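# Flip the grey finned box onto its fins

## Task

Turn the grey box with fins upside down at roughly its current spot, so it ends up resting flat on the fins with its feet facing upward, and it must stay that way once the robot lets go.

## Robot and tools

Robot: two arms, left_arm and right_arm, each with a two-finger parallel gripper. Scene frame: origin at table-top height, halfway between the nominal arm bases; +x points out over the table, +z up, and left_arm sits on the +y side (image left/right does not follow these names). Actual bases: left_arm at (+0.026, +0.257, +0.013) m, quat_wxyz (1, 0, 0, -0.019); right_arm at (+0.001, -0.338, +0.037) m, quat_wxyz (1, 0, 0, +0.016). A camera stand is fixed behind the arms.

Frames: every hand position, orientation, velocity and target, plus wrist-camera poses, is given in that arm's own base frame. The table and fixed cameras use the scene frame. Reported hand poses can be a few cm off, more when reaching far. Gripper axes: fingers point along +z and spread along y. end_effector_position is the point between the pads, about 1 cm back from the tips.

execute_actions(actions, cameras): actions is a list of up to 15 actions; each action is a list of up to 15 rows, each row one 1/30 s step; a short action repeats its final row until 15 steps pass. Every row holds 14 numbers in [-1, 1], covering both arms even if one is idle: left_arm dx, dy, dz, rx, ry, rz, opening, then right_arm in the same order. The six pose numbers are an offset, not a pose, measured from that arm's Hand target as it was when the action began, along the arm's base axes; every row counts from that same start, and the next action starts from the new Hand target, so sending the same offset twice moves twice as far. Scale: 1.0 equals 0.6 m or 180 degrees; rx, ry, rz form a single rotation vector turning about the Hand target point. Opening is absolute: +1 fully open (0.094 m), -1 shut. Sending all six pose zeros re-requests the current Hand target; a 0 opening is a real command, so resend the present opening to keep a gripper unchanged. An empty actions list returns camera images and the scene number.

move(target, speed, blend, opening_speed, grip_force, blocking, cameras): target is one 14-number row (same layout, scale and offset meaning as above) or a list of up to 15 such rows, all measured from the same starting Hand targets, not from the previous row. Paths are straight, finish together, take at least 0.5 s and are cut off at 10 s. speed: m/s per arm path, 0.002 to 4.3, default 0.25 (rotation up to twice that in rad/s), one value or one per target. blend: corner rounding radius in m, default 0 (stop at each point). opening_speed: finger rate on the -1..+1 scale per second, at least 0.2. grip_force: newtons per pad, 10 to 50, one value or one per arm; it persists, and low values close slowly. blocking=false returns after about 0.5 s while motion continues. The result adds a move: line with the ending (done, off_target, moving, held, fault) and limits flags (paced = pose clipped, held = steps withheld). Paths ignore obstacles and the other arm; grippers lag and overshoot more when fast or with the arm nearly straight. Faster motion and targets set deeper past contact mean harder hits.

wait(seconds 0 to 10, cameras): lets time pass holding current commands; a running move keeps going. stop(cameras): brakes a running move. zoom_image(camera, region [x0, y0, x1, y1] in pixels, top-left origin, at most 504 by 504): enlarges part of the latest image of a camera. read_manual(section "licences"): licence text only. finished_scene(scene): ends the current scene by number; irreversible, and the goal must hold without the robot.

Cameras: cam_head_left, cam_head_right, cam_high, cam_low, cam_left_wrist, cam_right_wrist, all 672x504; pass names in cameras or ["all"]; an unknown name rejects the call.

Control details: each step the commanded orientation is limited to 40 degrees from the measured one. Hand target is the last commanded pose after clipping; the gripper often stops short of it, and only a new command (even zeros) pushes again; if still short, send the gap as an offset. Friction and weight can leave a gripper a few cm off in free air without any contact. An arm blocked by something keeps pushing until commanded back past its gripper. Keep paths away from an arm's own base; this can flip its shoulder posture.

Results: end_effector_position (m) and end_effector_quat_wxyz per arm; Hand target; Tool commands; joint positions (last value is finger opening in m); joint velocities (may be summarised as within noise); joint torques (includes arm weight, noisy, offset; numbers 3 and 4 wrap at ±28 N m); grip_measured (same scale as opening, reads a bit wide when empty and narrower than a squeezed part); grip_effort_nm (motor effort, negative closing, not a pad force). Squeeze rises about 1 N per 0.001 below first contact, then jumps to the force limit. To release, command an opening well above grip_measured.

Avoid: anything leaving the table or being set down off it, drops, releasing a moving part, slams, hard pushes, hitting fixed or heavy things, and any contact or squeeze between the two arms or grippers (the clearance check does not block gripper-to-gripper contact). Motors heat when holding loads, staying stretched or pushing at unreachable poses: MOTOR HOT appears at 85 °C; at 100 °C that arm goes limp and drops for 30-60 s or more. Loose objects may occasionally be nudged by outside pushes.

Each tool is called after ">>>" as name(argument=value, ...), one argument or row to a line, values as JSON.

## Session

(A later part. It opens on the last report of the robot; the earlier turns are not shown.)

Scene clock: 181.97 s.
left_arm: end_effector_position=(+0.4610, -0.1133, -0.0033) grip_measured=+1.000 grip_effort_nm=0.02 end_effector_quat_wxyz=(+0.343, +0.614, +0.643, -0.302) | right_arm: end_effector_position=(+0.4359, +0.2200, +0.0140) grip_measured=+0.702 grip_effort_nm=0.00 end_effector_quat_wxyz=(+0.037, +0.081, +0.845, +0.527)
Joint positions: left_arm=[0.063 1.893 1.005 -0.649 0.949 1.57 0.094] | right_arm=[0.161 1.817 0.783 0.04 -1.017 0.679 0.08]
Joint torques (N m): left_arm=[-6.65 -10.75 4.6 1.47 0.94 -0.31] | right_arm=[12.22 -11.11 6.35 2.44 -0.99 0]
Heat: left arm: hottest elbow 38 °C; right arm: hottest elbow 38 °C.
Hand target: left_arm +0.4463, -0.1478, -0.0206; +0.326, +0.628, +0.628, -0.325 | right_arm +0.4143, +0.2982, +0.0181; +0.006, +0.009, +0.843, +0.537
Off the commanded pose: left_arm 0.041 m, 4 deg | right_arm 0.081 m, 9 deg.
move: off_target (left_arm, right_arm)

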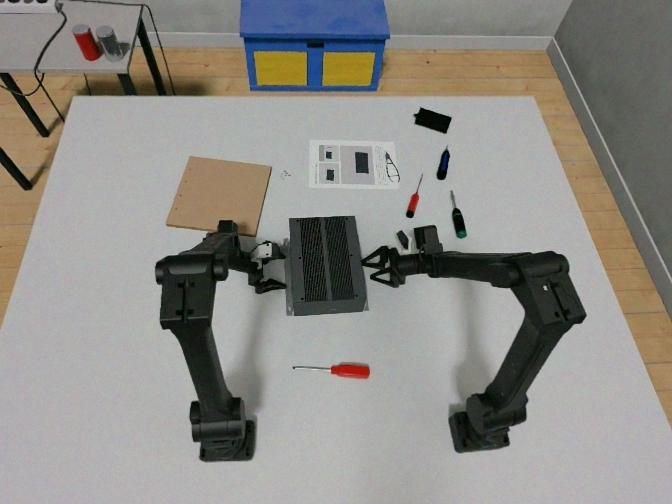

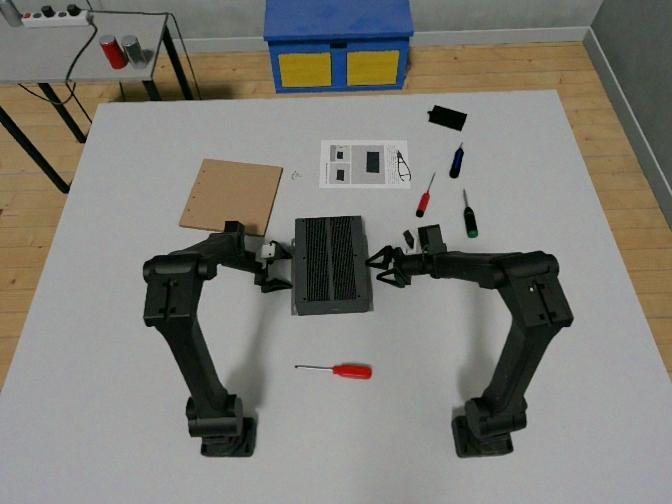

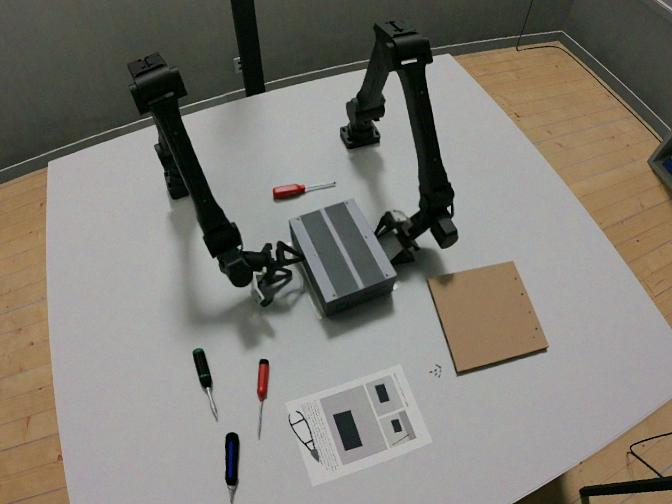

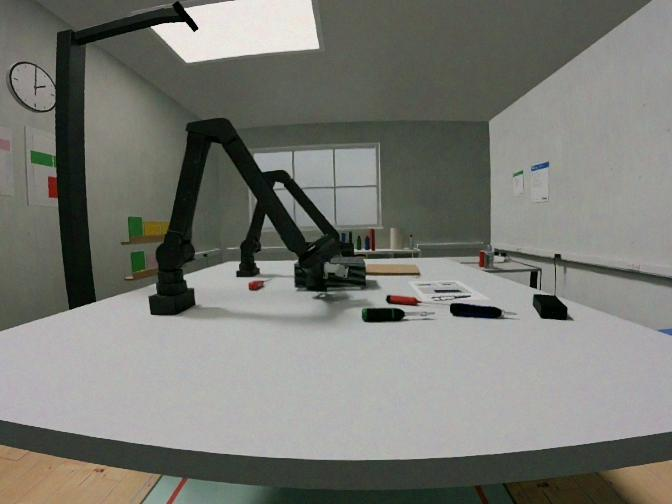

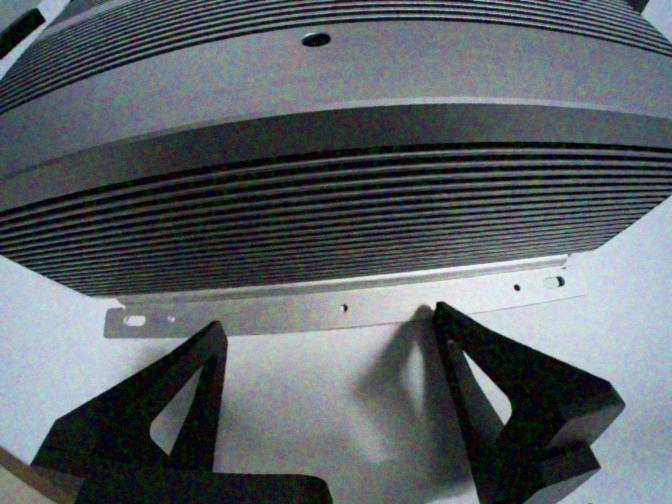

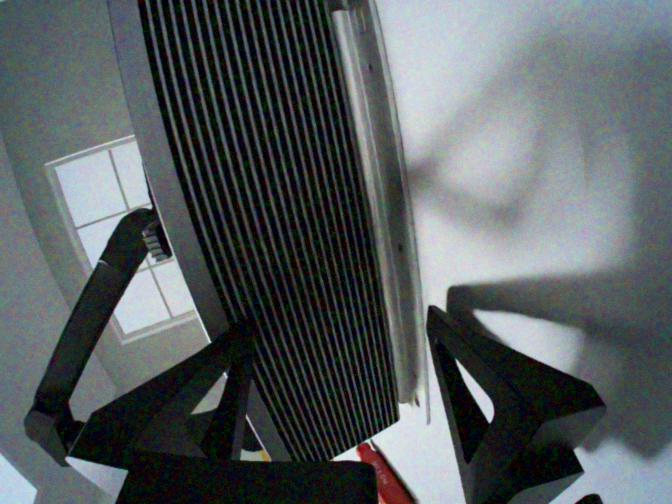

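>>> move(
  target=[
    [0,0,0,0,0,0,1,-0.03,0.01,0.117,0,0,0,0.702],
  ],
  speed=0.04,
  cameras=["all"],
)

Scene clock: 195.53 s.
left_arm: end_effector_position=(+0.4609, -0.1091, -0.0032) grip_measured=+1.000 grip_effort_nm=0.02 end_effector_quat_wxyz=(+0.343, +0.612, +0.646, -0.299) | right_arm: end_effector_position=(+0.4123, +0.2421, +0.0561) grip_measured=+0.701 grip_effort_nm=0.06 end_effector_quat_wxyz=(+0.018, +0.089, +0.853, +0.513)
Joint positions: left_arm=[0.071 1.889 1.002 -0.649 0.945 1.57 0.094] | right_arm=[0.228 1.666 0.757 -0.072 -0.967 0.751 0.08]
Joint torques (N m): left_arm=[-7.36 -10.46 4.78 1.47 1.09 -0.28] | right_arm=[9.41 -13.74 8.09 1.63 -2.35 -0.22]
Heat: left arm: hottest elbow 37 °C; right arm: hottest elbow 38 °C.
Hand target: left_arm +0.4464, -0.1478, -0.0206; +0.326, +0.628, +0.628, -0.325 | right_arm +0.3960, +0.3043, +0.0881; +0.006, +0.009, +0.843, +0.537
Off the commanded pose: left_arm 0.045 m, 5 deg | right_arm 0.072 m, 10 deg.
move: off_target (left_arm, right_arm)

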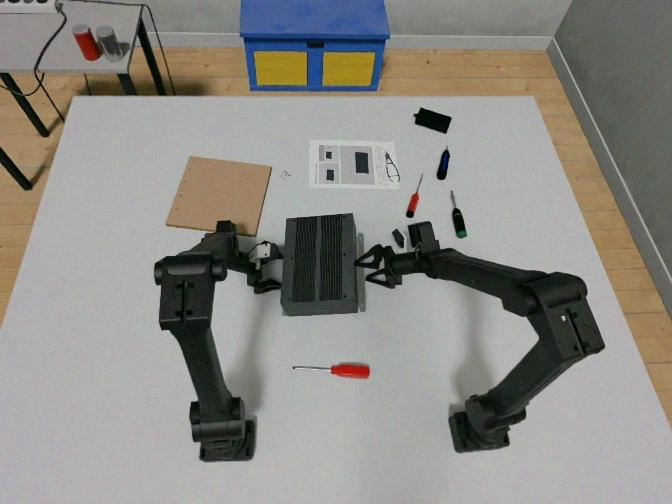

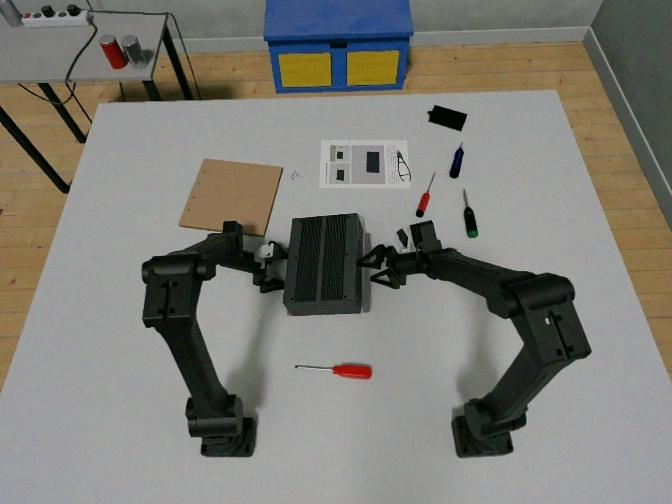

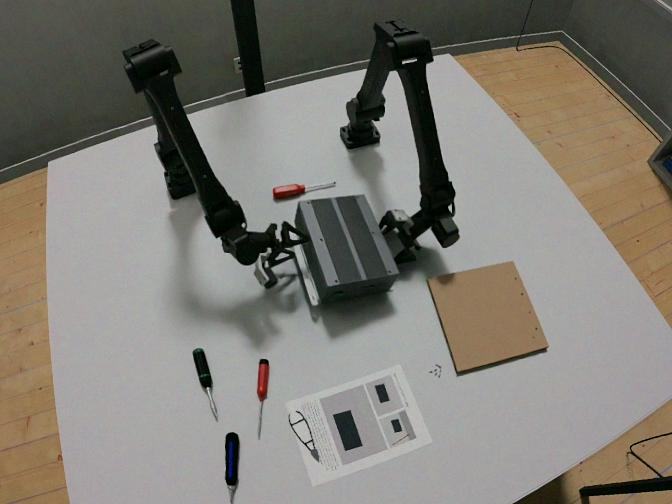

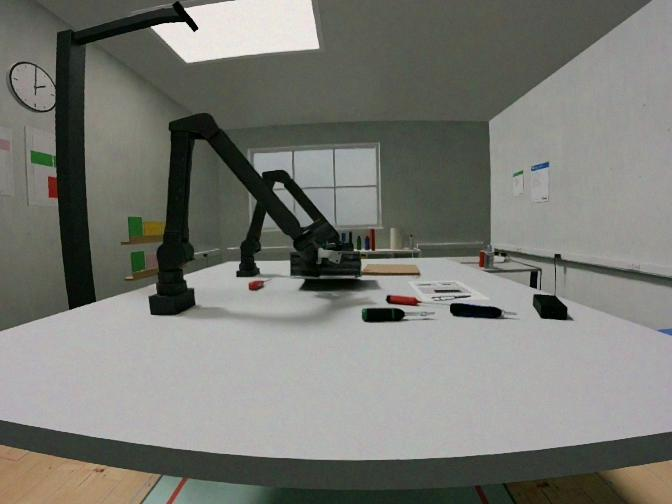

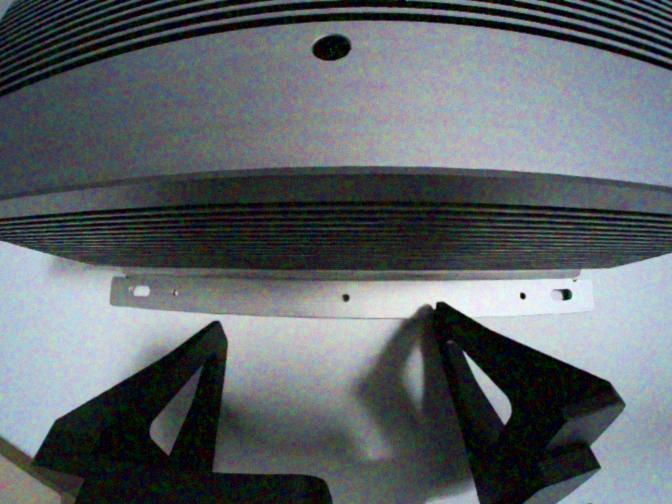

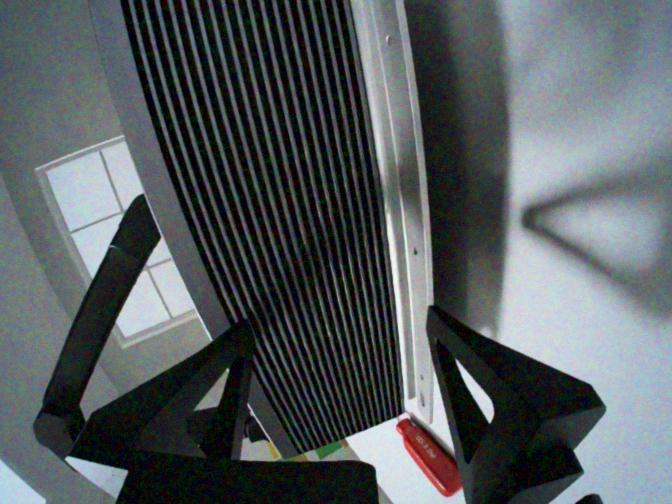

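>>> move(
  target=[
    [0,0,0,0,0,0,1,0.01,0.04,0.05,0,0,0,0.702],
  ],
  speed=0.04,
  cameras=["cam_high","cam_low","cam_left_wrist","cam_right_wrist"],
)

Scene clock: 200.57 s.
left_arm: end_effector_position=(+0.4611, -0.1083, -0.0033) grip_measured=+1.000 grip_effort_nm=0.02 end_effector_quat_wxyz=(+0.343, +0.612, +0.647, -0.299) | right_arm: end_effector_position=(+0.4045, +0.2519, +0.0704) grip_measured=+0.701 grip_effort_nm=0.07 end_effector_quat_wxyz=(+0.010, +0.097, +0.858, +0.503)
Joint positions: left_arm=[0.073 1.889 1.002 -0.649 0.944 1.57 0.094] | right_arm=[0.26 1.613 0.757 -0.12 -0.933 0.793 0.08]
Joint torques (N m): left_arm=[-7.24 -10.46 4.75 1.39 1.12 -0.27] | right_arm=[10.17 -13.04 11.7 1.98 -2.59 0.05]
Heat: left arm: hottest elbow 37 °C; right arm: hottest elbow 38 °C.
Hand target: left_arm +0.4464, -0.1478, -0.0207; +0.326, +0.628, +0.628, -0.325 | right_arm +0.4022, +0.3282, +0.1181; +0.006, +0.009, +0.843, +0.537
Off the commanded pose: left_arm 0.046 m, 5 deg | right_arm 0.090 m, 11 deg.
move: off_target (left_arm, right_arm)
Images, in order (width x height): cam_high 672x504, cam_low 672x504, cam_left_wrist 672x504, cam_right_wrist 672x504.

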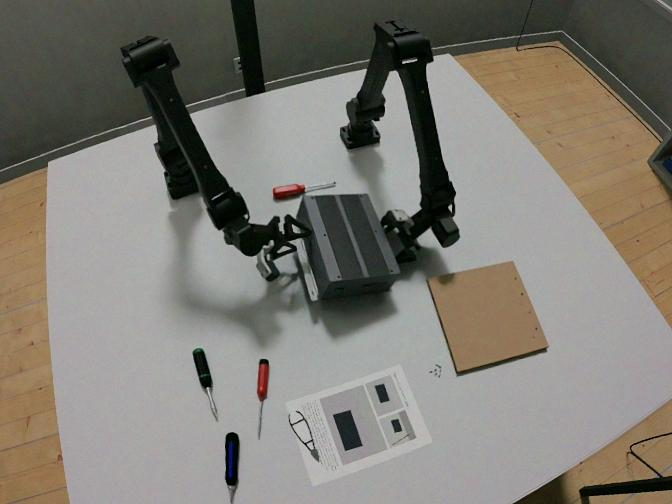

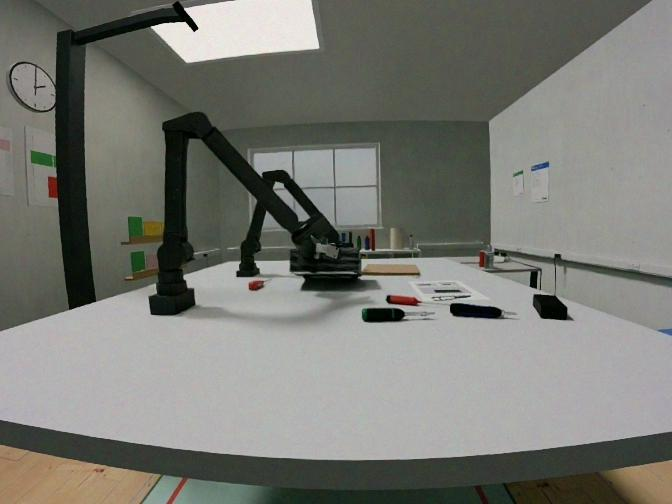

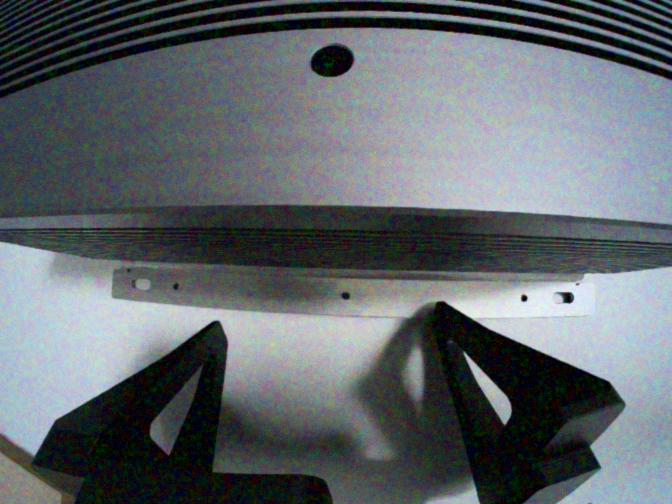

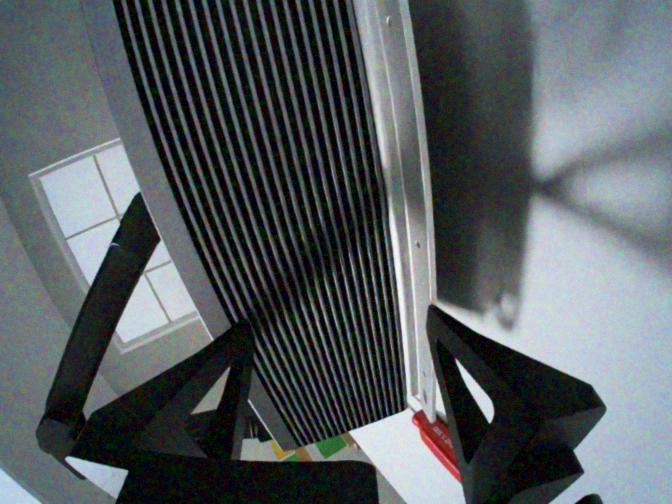

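>>> move(
  target=[
    [0,0,0,0,0,0,1,0.01,0.03,0.04,0,0,0,0.702],
  ],
  speed=0.04,
  cameras=["cam_high","cam_low","cam_left_wrist","cam_right_wrist"],
)

>>> zoom_image(
  camera="cam_low",
  region=[260, 200, 400, 320],
)

Scene clock: 210.57 s.
left_arm: end_effector_position=(+0.4628, -0.1059, -0.0025) grip_measured=+1.000 grip_effort_nm=0.02 end_effector_quat_wxyz=(+0.345, +0.613, +0.647, -0.294) | right_arm: end_effector_position=(+0.3870, +0.2710, +0.0612) grip_measured=+0.705 grip_effort_nm=-0.15 end_effector_quat_wxyz=(-0.026, +0.103, +0.871, +0.480)
Joint positions: left_arm=[0.077 1.887 1.002 -0.645 0.941 1.572 0.094] | right_arm=[0.32 1.619 0.77 -0.192 -0.898 0.814 0.08]
Joint torques (N m): left_arm=[-7.82 -10.46 4.81 1.17 1.23 -0.3] | right_arm=[8.47 -16.5 14.15 2.76 -3.29 0.21]
Heat: left arm: hottest elbow 37 °C; right arm: hottest elbow 42 °C.
Hand target: left_arm +0.4465, -0.1477, -0.0207; +0.326, +0.628, +0.628, -0.325 | right_arm +0.4082, +0.3462, +0.1423; +0.006, +0.009, +0.843, +0.537
Off the commanded pose: left_arm 0.049 m, 5 deg | right_arm 0.112 m, 13 deg.
move: off_target (left_arm, right_arm)
Images, in order (width x height): cam_high 672x504, cam_low 672x504, cam_left_wrist 672x504, cam_right_wrist 672x504.

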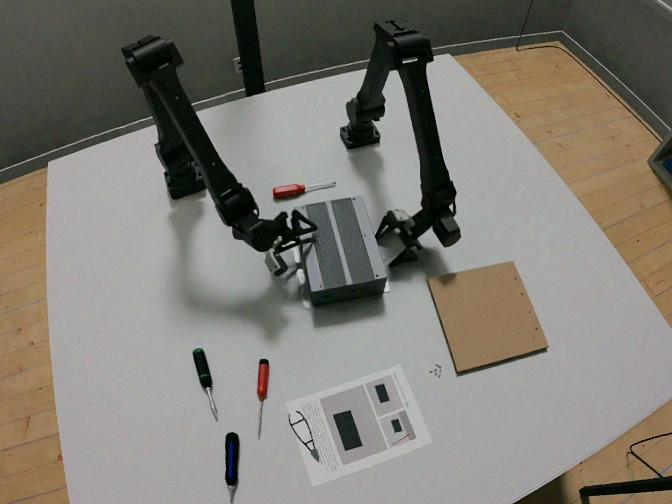

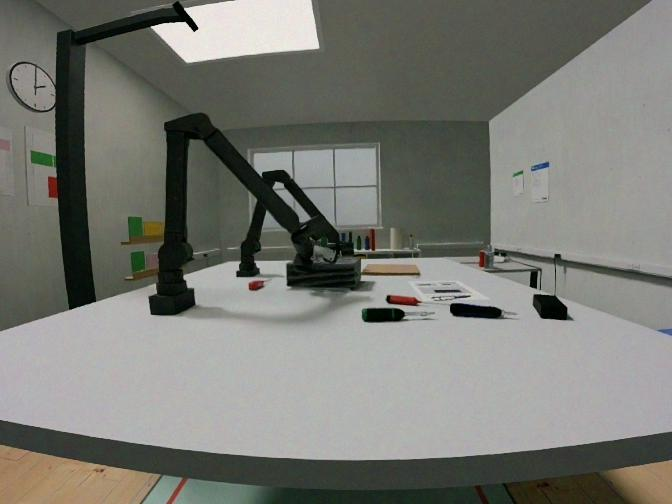

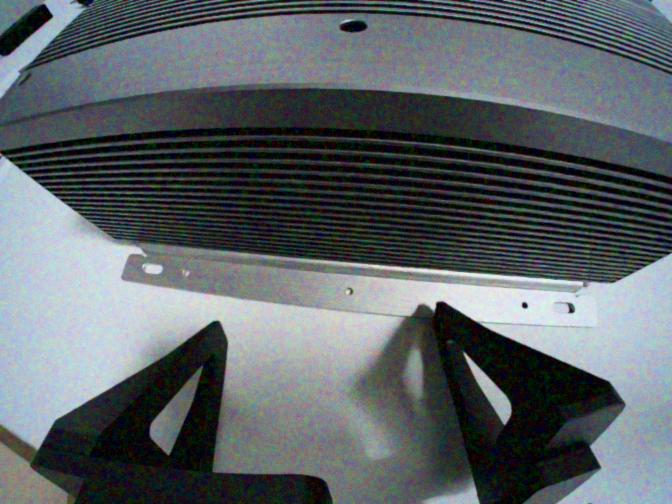

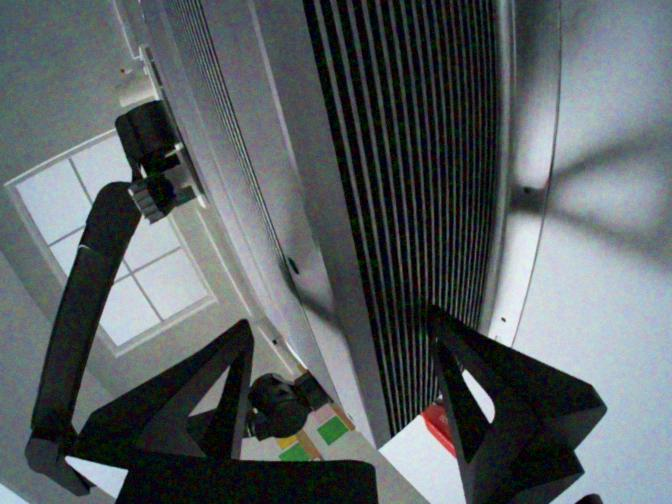

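Scaled by 3.600.

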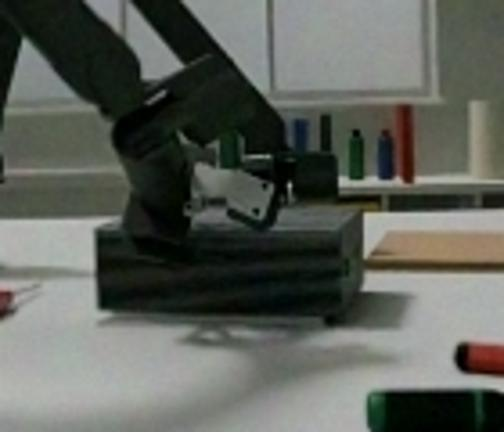

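>>> move(
  target=[
    [0,0,0,0,0,0,1,0,-0.15,-0.1,0,0,0,0.702],
    [0,0,0,0,0,0,1,0,-0.28,-0.14,0,0,0,0.702],
  ],
  speed=0.08,
  cameras=["all"],
)

Scene clock: 223.57 s.
left_arm: end_effector_position=(+0.4591, -0.1273, -0.0014) grip_measured=+1.000 grip_effort_nm=0.02 end_effector_quat_wxyz=(+0.344, +0.628, +0.630, -0.301) | right_arm: end_effector_position=(+0.3930, +0.1818, +0.0534) grip_measured=+0.704 grip_effort_nm=-0.08 end_effector_quat_wxyz=(-0.005, +0.013, +0.845, +0.535)
Joint positions: left_arm=[0.032 1.887 1.002 -0.635 0.948 1.572 0.094] | right_arm=[0.063 1.707 0.822 -0.541 -1.125 0.184 0.08]
Joint torques (N m): left_arm=[-4.37 -10.23 4.97 1.09 0.99 -0.38] | right_arm=[-1.38 -9.82 7.58 0.59 -0.82 -0.21]
Heat: left arm: hottest elbow 36 °C; right arm: hottest elbow 45 °C.
Hand target: left_arm +0.4464, -0.1477, -0.0207; +0.326, +0.628, +0.628, -0.325 | right_arm +0.4082, +0.1782, +0.0582; +0.006, +0.009, +0.843, +0.537
Off the commanded pose: left_arm 0.031 m, 3 deg | right_arm 0.016 m, 1 deg.
move: off_target (left_arm, right_arm)

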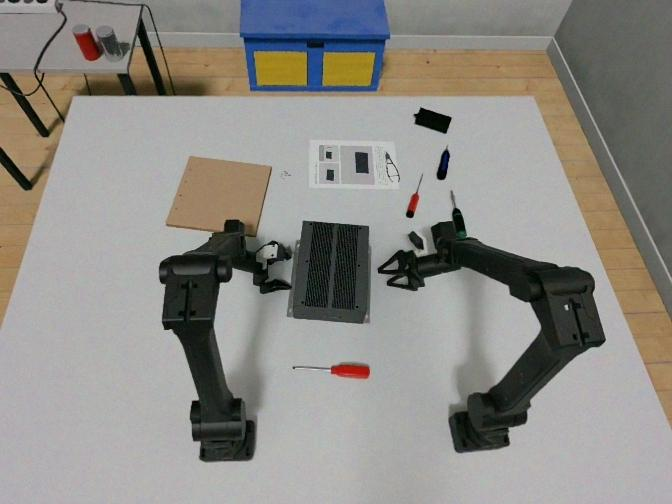

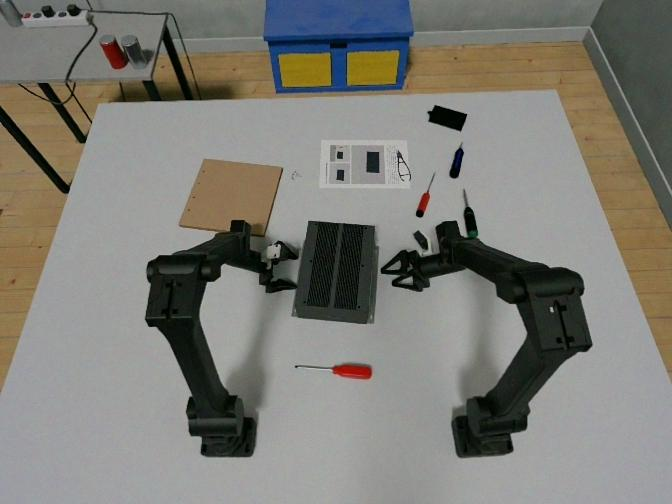

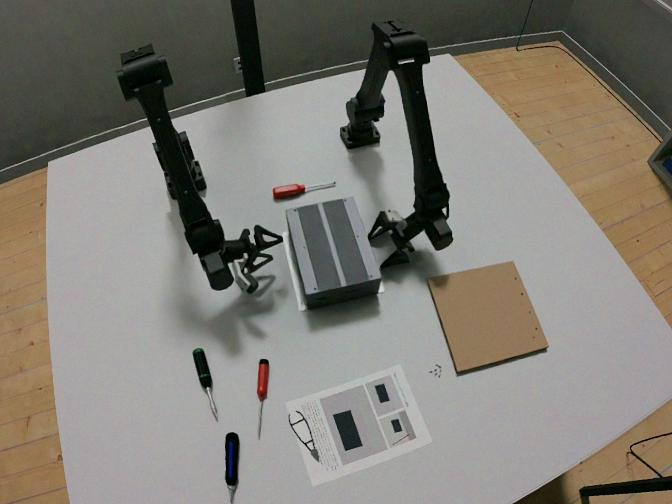

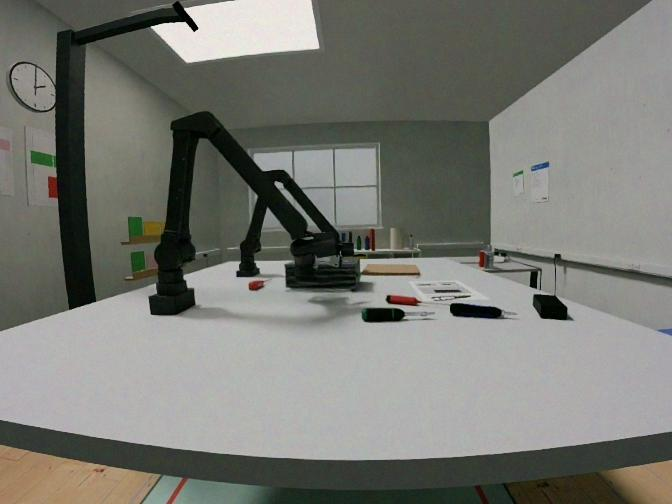

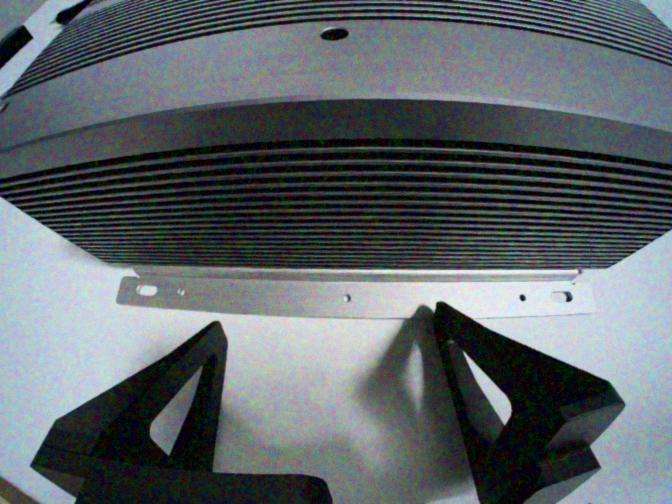

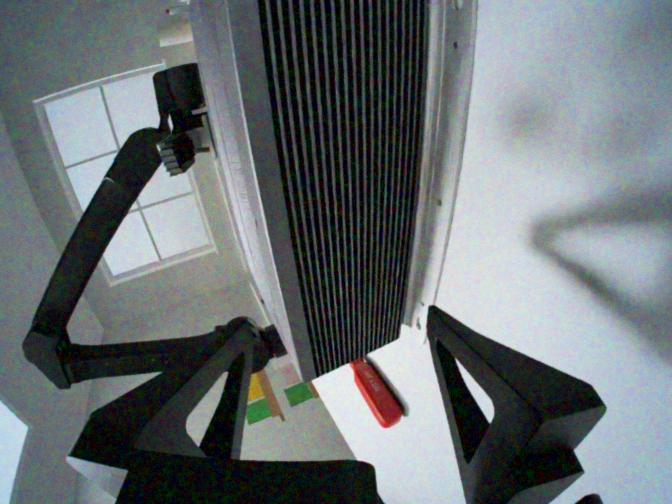

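>>> move(
  target=[
    [0,0,0,0,0,0,1,0,0,-0.067,0,0,0,0.702],
    [0,0,0,0,0,0,1,-0.01,0.2,-0.067,0,0,0,0.702],
  ],
  speed=0.05,
  cameras=["cam_right_wrist"],
)

>>> move(
  target=[
    [0,0,0,0,0,0,1,-0.03,0.01,0.117,0,0,0,0.702],
  ],
  speed=0.04,
  cameras=["cam_right_wrist","cam_high","cam_head_left"],
)

Scene clock: 234.53 s.
left_arm: end_effector_position=(+0.4632, -0.1111, -0.0019) grip_measured=+1.000 grip_effort_nm=0.02 end_effector_quat_wxyz=(+0.348, +0.617, +0.642, -0.294) | right_arm: end_effector_position=(+0.4261, +0.2216, +0.0177) grip_measured=+0.702 grip_effort_nm=-0.01 end_effector_quat_wxyz=(+0.041, +0.077, +0.844, +0.530)
Joint positions: left_arm=[0.066 1.887 1.002 -0.635 0.945 1.572 0.094] | right_arm=[0.167 1.794 0.75 0.07 -1.016 0.69 0.08]
Joint torques (N m): left_arm=[-7.12 -10.23 4.83 0.92 1.08 -0.32] | right_arm=[11.87 -10.23 6.01 2.55 -0.78 -0.02]
Heat: left arm: hottest elbow 36 °C; right arm: hottest elbow 43 °C.
Hand target: left_arm +0.4464, -0.1478, -0.0207; +0.326, +0.628, +0.628, -0.325 | right_arm +0.4021, +0.2983, +0.0180; +0.006, +0.009, +0.843, +0.537
Off the commanded pose: left_arm 0.044 m, 5 deg | right_arm 0.080 m, 9 deg.
move: off_target (left_arm, right_arm)
Images, in order (width x height): cam_right_wrist 672x504.

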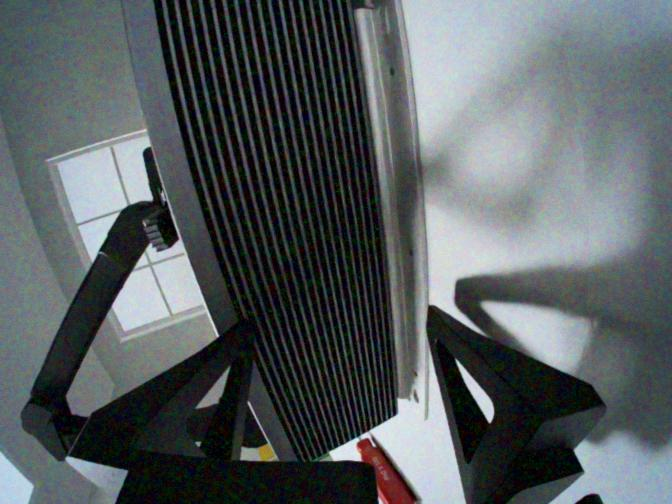

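Scene clock: 236.83 s.
left_arm: end_effector_position=(+0.4640, -0.1048, -0.0021) grip_measured=+1.000 grip_effort_nm=0.02 end_effector_quat_wxyz=(+0.347, +0.613, +0.647, -0.292) | right_arm: end_effector_position=(+0.3940, +0.2445, +0.0546) grip_measured=+0.701 grip_effort_nm=0.07 end_effector_quat_wxyz=(+0.013, +0.086, +0.854, +0.513)
Joint positions: left_arm=[0.079 1.886 1.002 -0.64 0.941 1.572 0.094] | right_arm=[0.243 1.638 0.713 -0.055 -0.964 0.759 0.08]
Joint torques (N m): left_arm=[-8.06 -10.34 4.77 0.99 1.2 -0.29] | right_arm=[9.17 -13.27 8.65 1.91 -2.16 -0.11]
Heat: left arm: hottest elbow 36 °C; right arm: hottest elbow 43 °C.
Hand target: left_arm +0.4465, -0.1477, -0.0206; +0.326, +0.628, +0.628, -0.325 | right_arm +0.3842, +0.3042, +0.0883; +0.006, +0.009, +0.843, +0.537
Off the commanded pose: left_arm 0.050 m, 5 deg | right_arm 0.069 m, 9 deg.
move: off_target (left_arm, right_arm)
Images, in order (width x height): cam_head_left 672x504, cam_high 672x504, cam_right_wrist 672x504.

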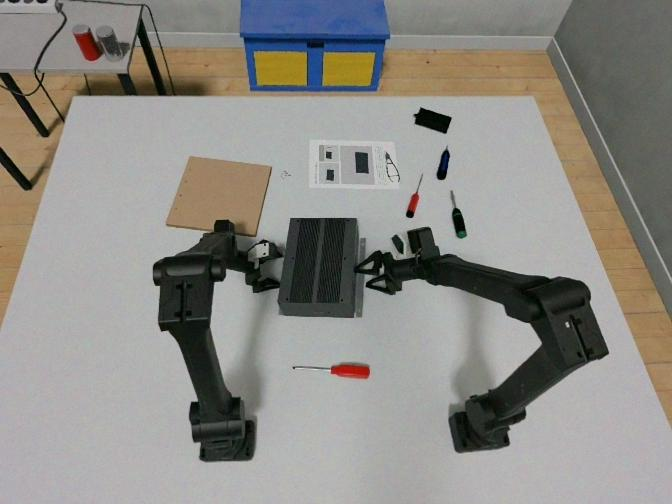

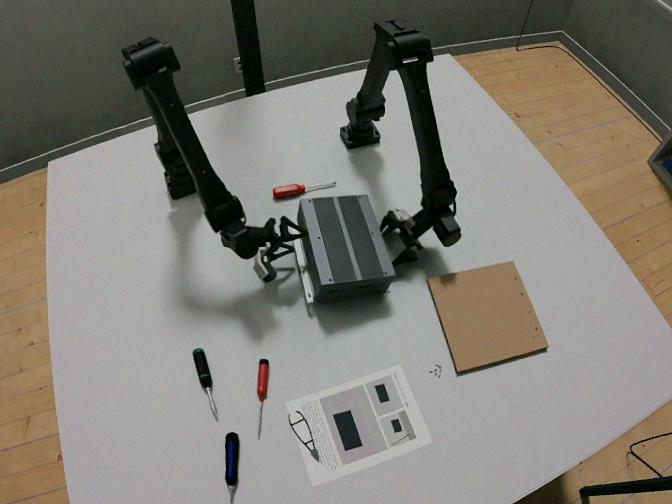

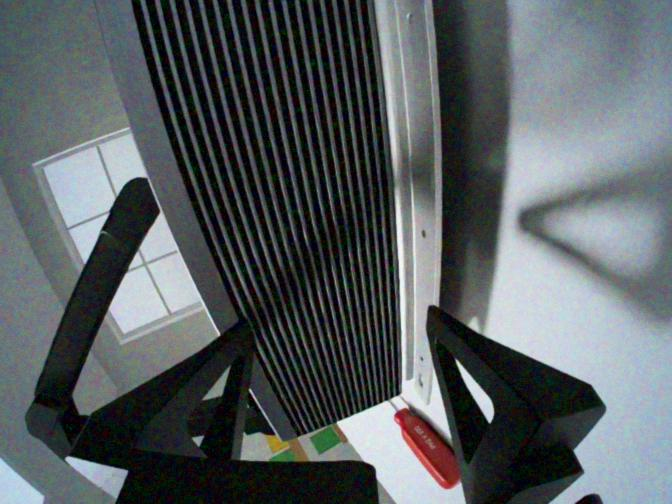

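>>> move(
  target=[
    [0,0,0,0,0,0,1,0.01,0.04,0.05,0,0,0,0.702],
  ],
  speed=0.04,
  cameras=["cam_right_wrist","cam_high"],
)

Scene clock: 246.77 s.
left_arm: end_effector_position=(+0.4641, -0.1043, -0.0022) grip_measured=+1.000 grip_effort_nm=0.02 end_effector_quat_wxyz=(+0.347, +0.613, +0.647, -0.291) | right_arm: end_effector_position=(+0.3917, +0.2734, +0.0900) grip_measured=+0.700 grip_effort_nm=0.08 end_effector_quat_wxyz=(+0.008, +0.074, +0.851, +0.520)
Joint positions: left_arm=[0.08 1.886 1.002 -0.64 0.94 1.572 0.094] | right_arm=[0.309 1.572 0.746 -0.085 -0.951 0.833 0.08]
Joint torques (N m): left_arm=[-7.94 -10.34 4.78 0.98 1.25 -0.29] | right_arm=[8.18 -10.87 11.14 1.76 -1.25 -0.1]
Heat: left arm: hottest elbow 36 °C; right arm: hottest elbow 43 °C.
Hand target: left_arm +0.4464, -0.1478, -0.0207; +0.326, +0.628, +0.628, -0.325 | right_arm +0.3903, +0.3282, +0.1183; +0.006, +0.009, +0.843, +0.537
Off the commanded pose: left_arm 0.050 m, 5 deg | right_arm 0.062 m, 8 deg.
move: off_target (left_arm, right_arm)
Images, in order (width x height): cam_high 672x504, cam_right_wrist 672x504.

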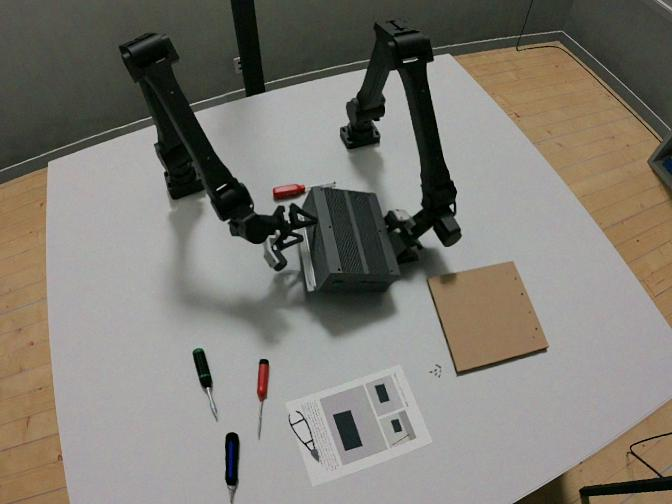

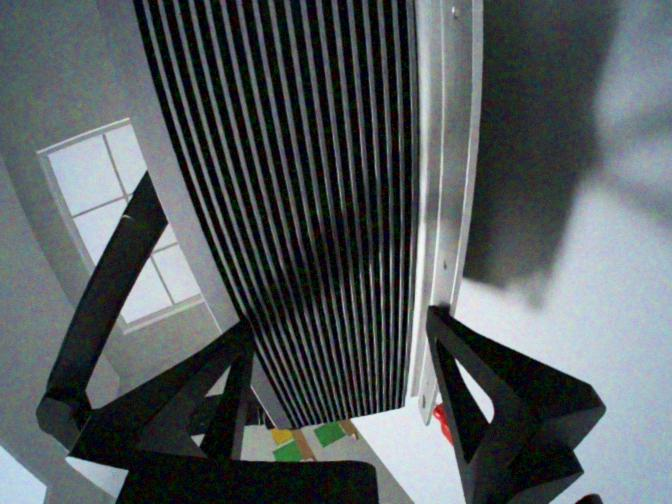

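>>> move(
  target=[
    [0,0,0,0,0,0,1,0.0,-0.04,-0.01,0,0,0,0.702],
  ],
  speed=0.03,
  cameras=["cam_right_wrist","cam_high"],
)

Scene clock: 258.37 s.
left_arm: end_effector_position=(+0.4641, -0.1043, -0.0022) grip_measured=+1.000 grip_effort_nm=0.03 end_effector_quat_wxyz=(+0.347, +0.613, +0.647, -0.291) | right_arm: end_effector_position=(+0.3850, +0.2717, +0.0879) grip_measured=+0.700 grip_effort_nm=0.08 end_effector_quat_wxyz=(-0.002, +0.065, +0.852, +0.519)
Joint positions: left_arm=[0.08 1.886 1.002 -0.64 0.94 1.572 0.094] | right_arm=[0.306 1.572 0.746 -0.126 -0.97 0.792 0.08]
Joint torques (N m): left_arm=[-8.06 -10.34 4.75 0.96 1.26 -0.28] | right_arm=[4.37 -9.88 10.19 1.54 -1.67 -0.38]
Heat: left arm: hottest elbow 36 °C; right arm: hottest elbow 45 °C.
Hand target: left_arm +0.4464, -0.1478, -0.0207; +0.326, +0.628, +0.628, -0.325 | right_arm +0.3903, +0.3042, +0.1122; +0.006, +0.009, +0.843, +0.537
Off the commanded pose: left_arm 0.050 m, 5 deg | right_arm 0.041 m, 7 deg.
move: off_target (left_arm, right_arm)
Images, in order (width x height): cam_high 672x504, cam_right_wrist 672x504.

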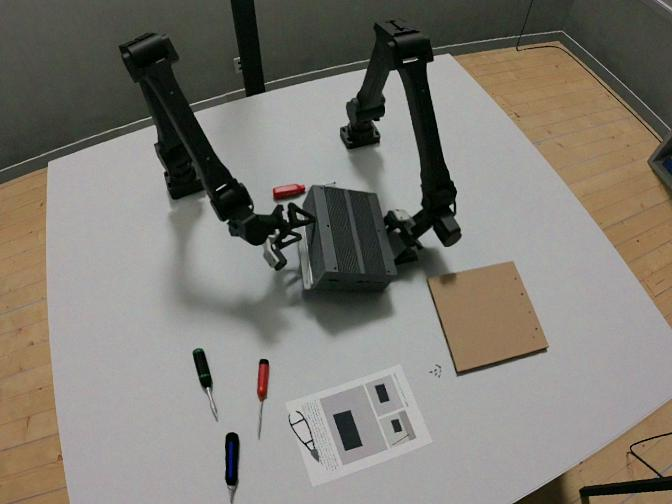

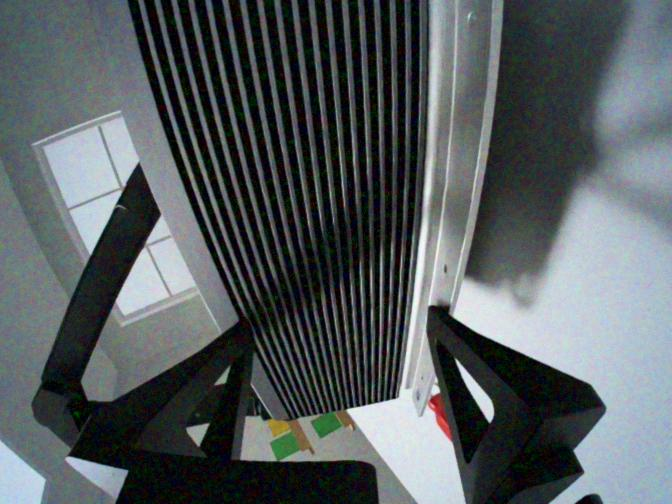

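>>> move(
  target=[
    [0,0,0,0,0,0,1,0.0,0.07,0.03,0,0,0,0.702],
  ],
  speed=0.03,
  cameras=["cam_right_wrist","cam_high"],
)

Scene clock: 278.50 s.
left_arm: end_effector_position=(+0.4641, -0.1043, -0.0022) grip_measured=+1.000 grip_effort_nm=0.02 end_effector_quat_wxyz=(+0.347, +0.613, +0.647, -0.291) | right_arm: end_effector_position=(+0.3860, +0.2807, +0.0976) grip_measured=+0.698 grip_effort_nm=0.22 end_effector_quat_wxyz=(-0.001, +0.083, +0.854, +0.513)
Joint positions: left_arm=[0.08 1.886 1.002 -0.64 0.94 1.572 0.094] | right_arm=[0.333 1.544 0.751 -0.12 -0.929 0.866 0.08]
Joint torques (N m): left_arm=[-8 -10.34 4.79 1.01 1.26 -0.28] | right_arm=[8.41 -9.23 12.14 3.18 -1.17 0.04]
Heat: left arm: hottest elbow 36 °C; right arm: hottest elbow 45 °C.
Hand target: left_arm +0.4464, -0.1478, -0.0207; +0.326, +0.628, +0.628, -0.325 | right_arm +0.3901, +0.3463, +0.1302; +0.006, +0.009, +0.843, +0.537
Off the commanded pose: left_arm 0.050 m, 5 deg | right_arm 0.073 m, 9 deg.
move: off_target (left_arm, right_arm)
Images, in order (width x height): cam_high 672x504, cam_right_wrist 672x504.

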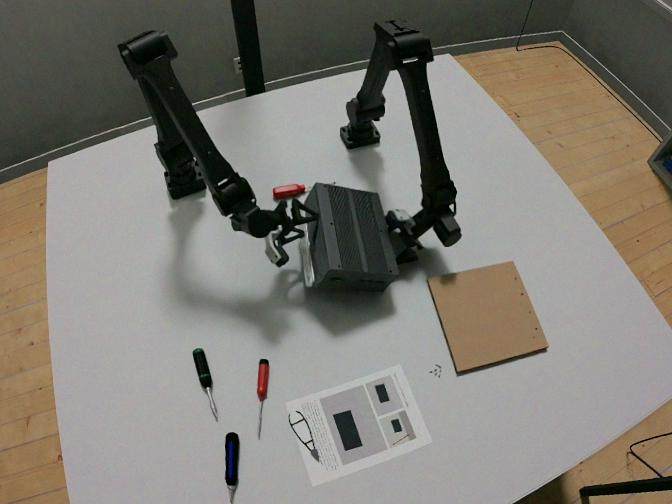

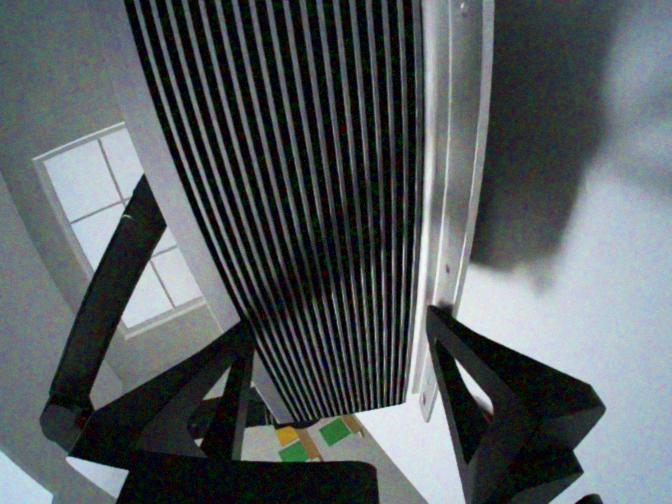

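>>> move(
  target=[
    [0,0,0,0,0,0,1,0.0,0.04,0.04,0,0,0,0.702],
  ],
  speed=0.03,
  cameras=["cam_right_wrist","cam_high"],
)

Scene clock: 284.13 s.
left_arm: end_effector_position=(+0.4642, -0.1038, -0.0021) grip_measured=+1.000 grip_effort_nm=0.02 end_effector_quat_wxyz=(+0.347, +0.613, +0.647, -0.290) | right_arm: end_effector_position=(+0.3847, +0.2961, +0.1079) grip_measured=+0.703 grip_effort_nm=-0.04 end_effector_quat_wxyz=(-0.002, +0.095, +0.861, +0.499)
Joint positions: left_arm=[0.081 1.885 1.002 -0.64 0.939 1.573 0.094] | right_arm=[0.379 1.519 0.772 -0.146 -0.871 0.925 0.08]
Joint torques (N m): left_arm=[-8.06 -10.46 4.72 0.99 1.3 -0.29] | right_arm=[8.76 -9.99 13.72 3.18 -2.19 -0.02]
Heat: left arm: hottest elbow 36 °C; right arm: hottest elbow 46 °C.
Hand target: left_arm +0.4464, -0.1479, -0.0206; +0.326, +0.628, +0.627, -0.325 | right_arm +0.3901, +0.3702, +0.1541; +0.006, +0.009, +0.843, +0.537
Off the commanded pose: left_arm 0.051 m, 5 deg | right_arm 0.088 m, 11 deg.
move: off_target (left_arm, right_arm)
Images, in order (width x height): cam_high 672x504, cam_right_wrist 672x504.

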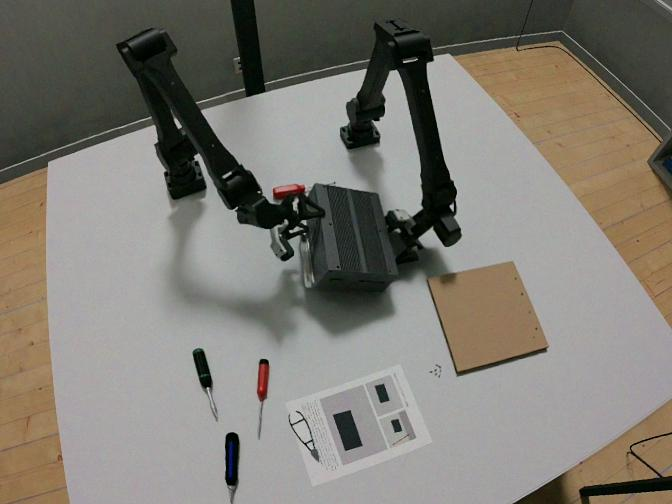

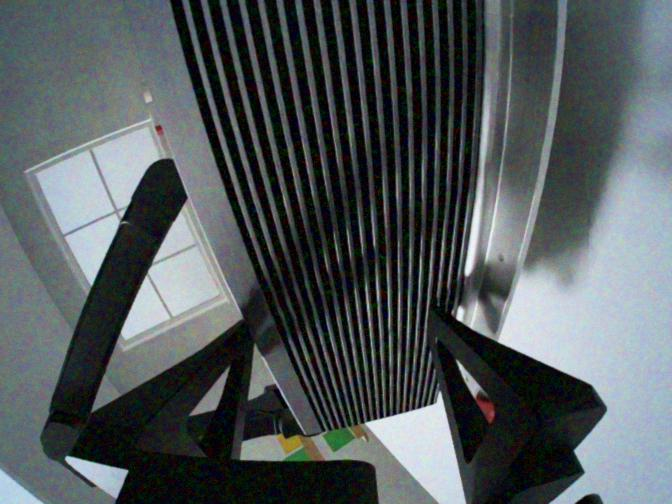

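>>> move(
  target=[
    [0,0,0,0,0,0,1,0.0,-0.015,-0.03,-0.09,0,0,0.702],
  ],
  speed=0.03,
  cameras=["cam_right_wrist","cam_high"],
)

Scene clock: 328.27 s.
left_arm: end_effector_position=(+0.4657, -0.1031, -0.0017) grip_measured=+1.000 grip_effort_nm=0.03 end_effector_quat_wxyz=(+0.349, +0.614, +0.647, -0.288) | right_arm: end_effector_position=(+0.3650, +0.3071, +0.0929) grip_measured=+0.707 grip_effort_nm=-0.29 end_effector_quat_wxyz=(-0.045, +0.097, +0.919, +0.380)
Joint positions: left_arm=[0.082 1.885 1.003 -0.636 0.938 1.574 0.094] | right_arm=[0.467 1.529 0.89 -0.518 -0.688 0.828 0.08]
Joint torques (N m): left_arm=[-8.12 -10.4 4.67 0.83 1.31 -0.3] | right_arm=[5.6 -10.58 14.64 2.71 -0.55 -0.75]
Heat: left arm: hottest elbow 35 °C; right arm: hottest elbow 49 °C.
Hand target: left_arm +0.4465, -0.1478, -0.0206; +0.326, +0.628, +0.627, -0.325 | right_arm +0.3902, +0.3612, +0.1363; +0.007, +0.008, +0.911, +0.413
Off the commanded pose: left_arm 0.052 m, 6 deg | right_arm 0.074 m, 12 deg.
move: off_target (left_arm, right_arm)
Images, in order (width x height): cam_high 672x504, cam_right_wrist 672x504.

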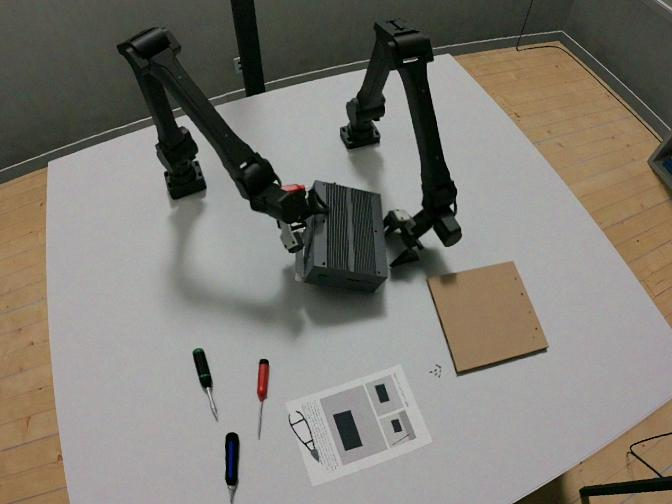

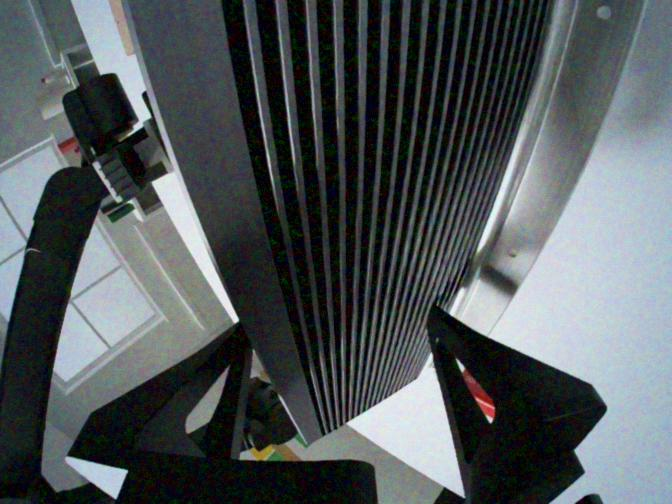

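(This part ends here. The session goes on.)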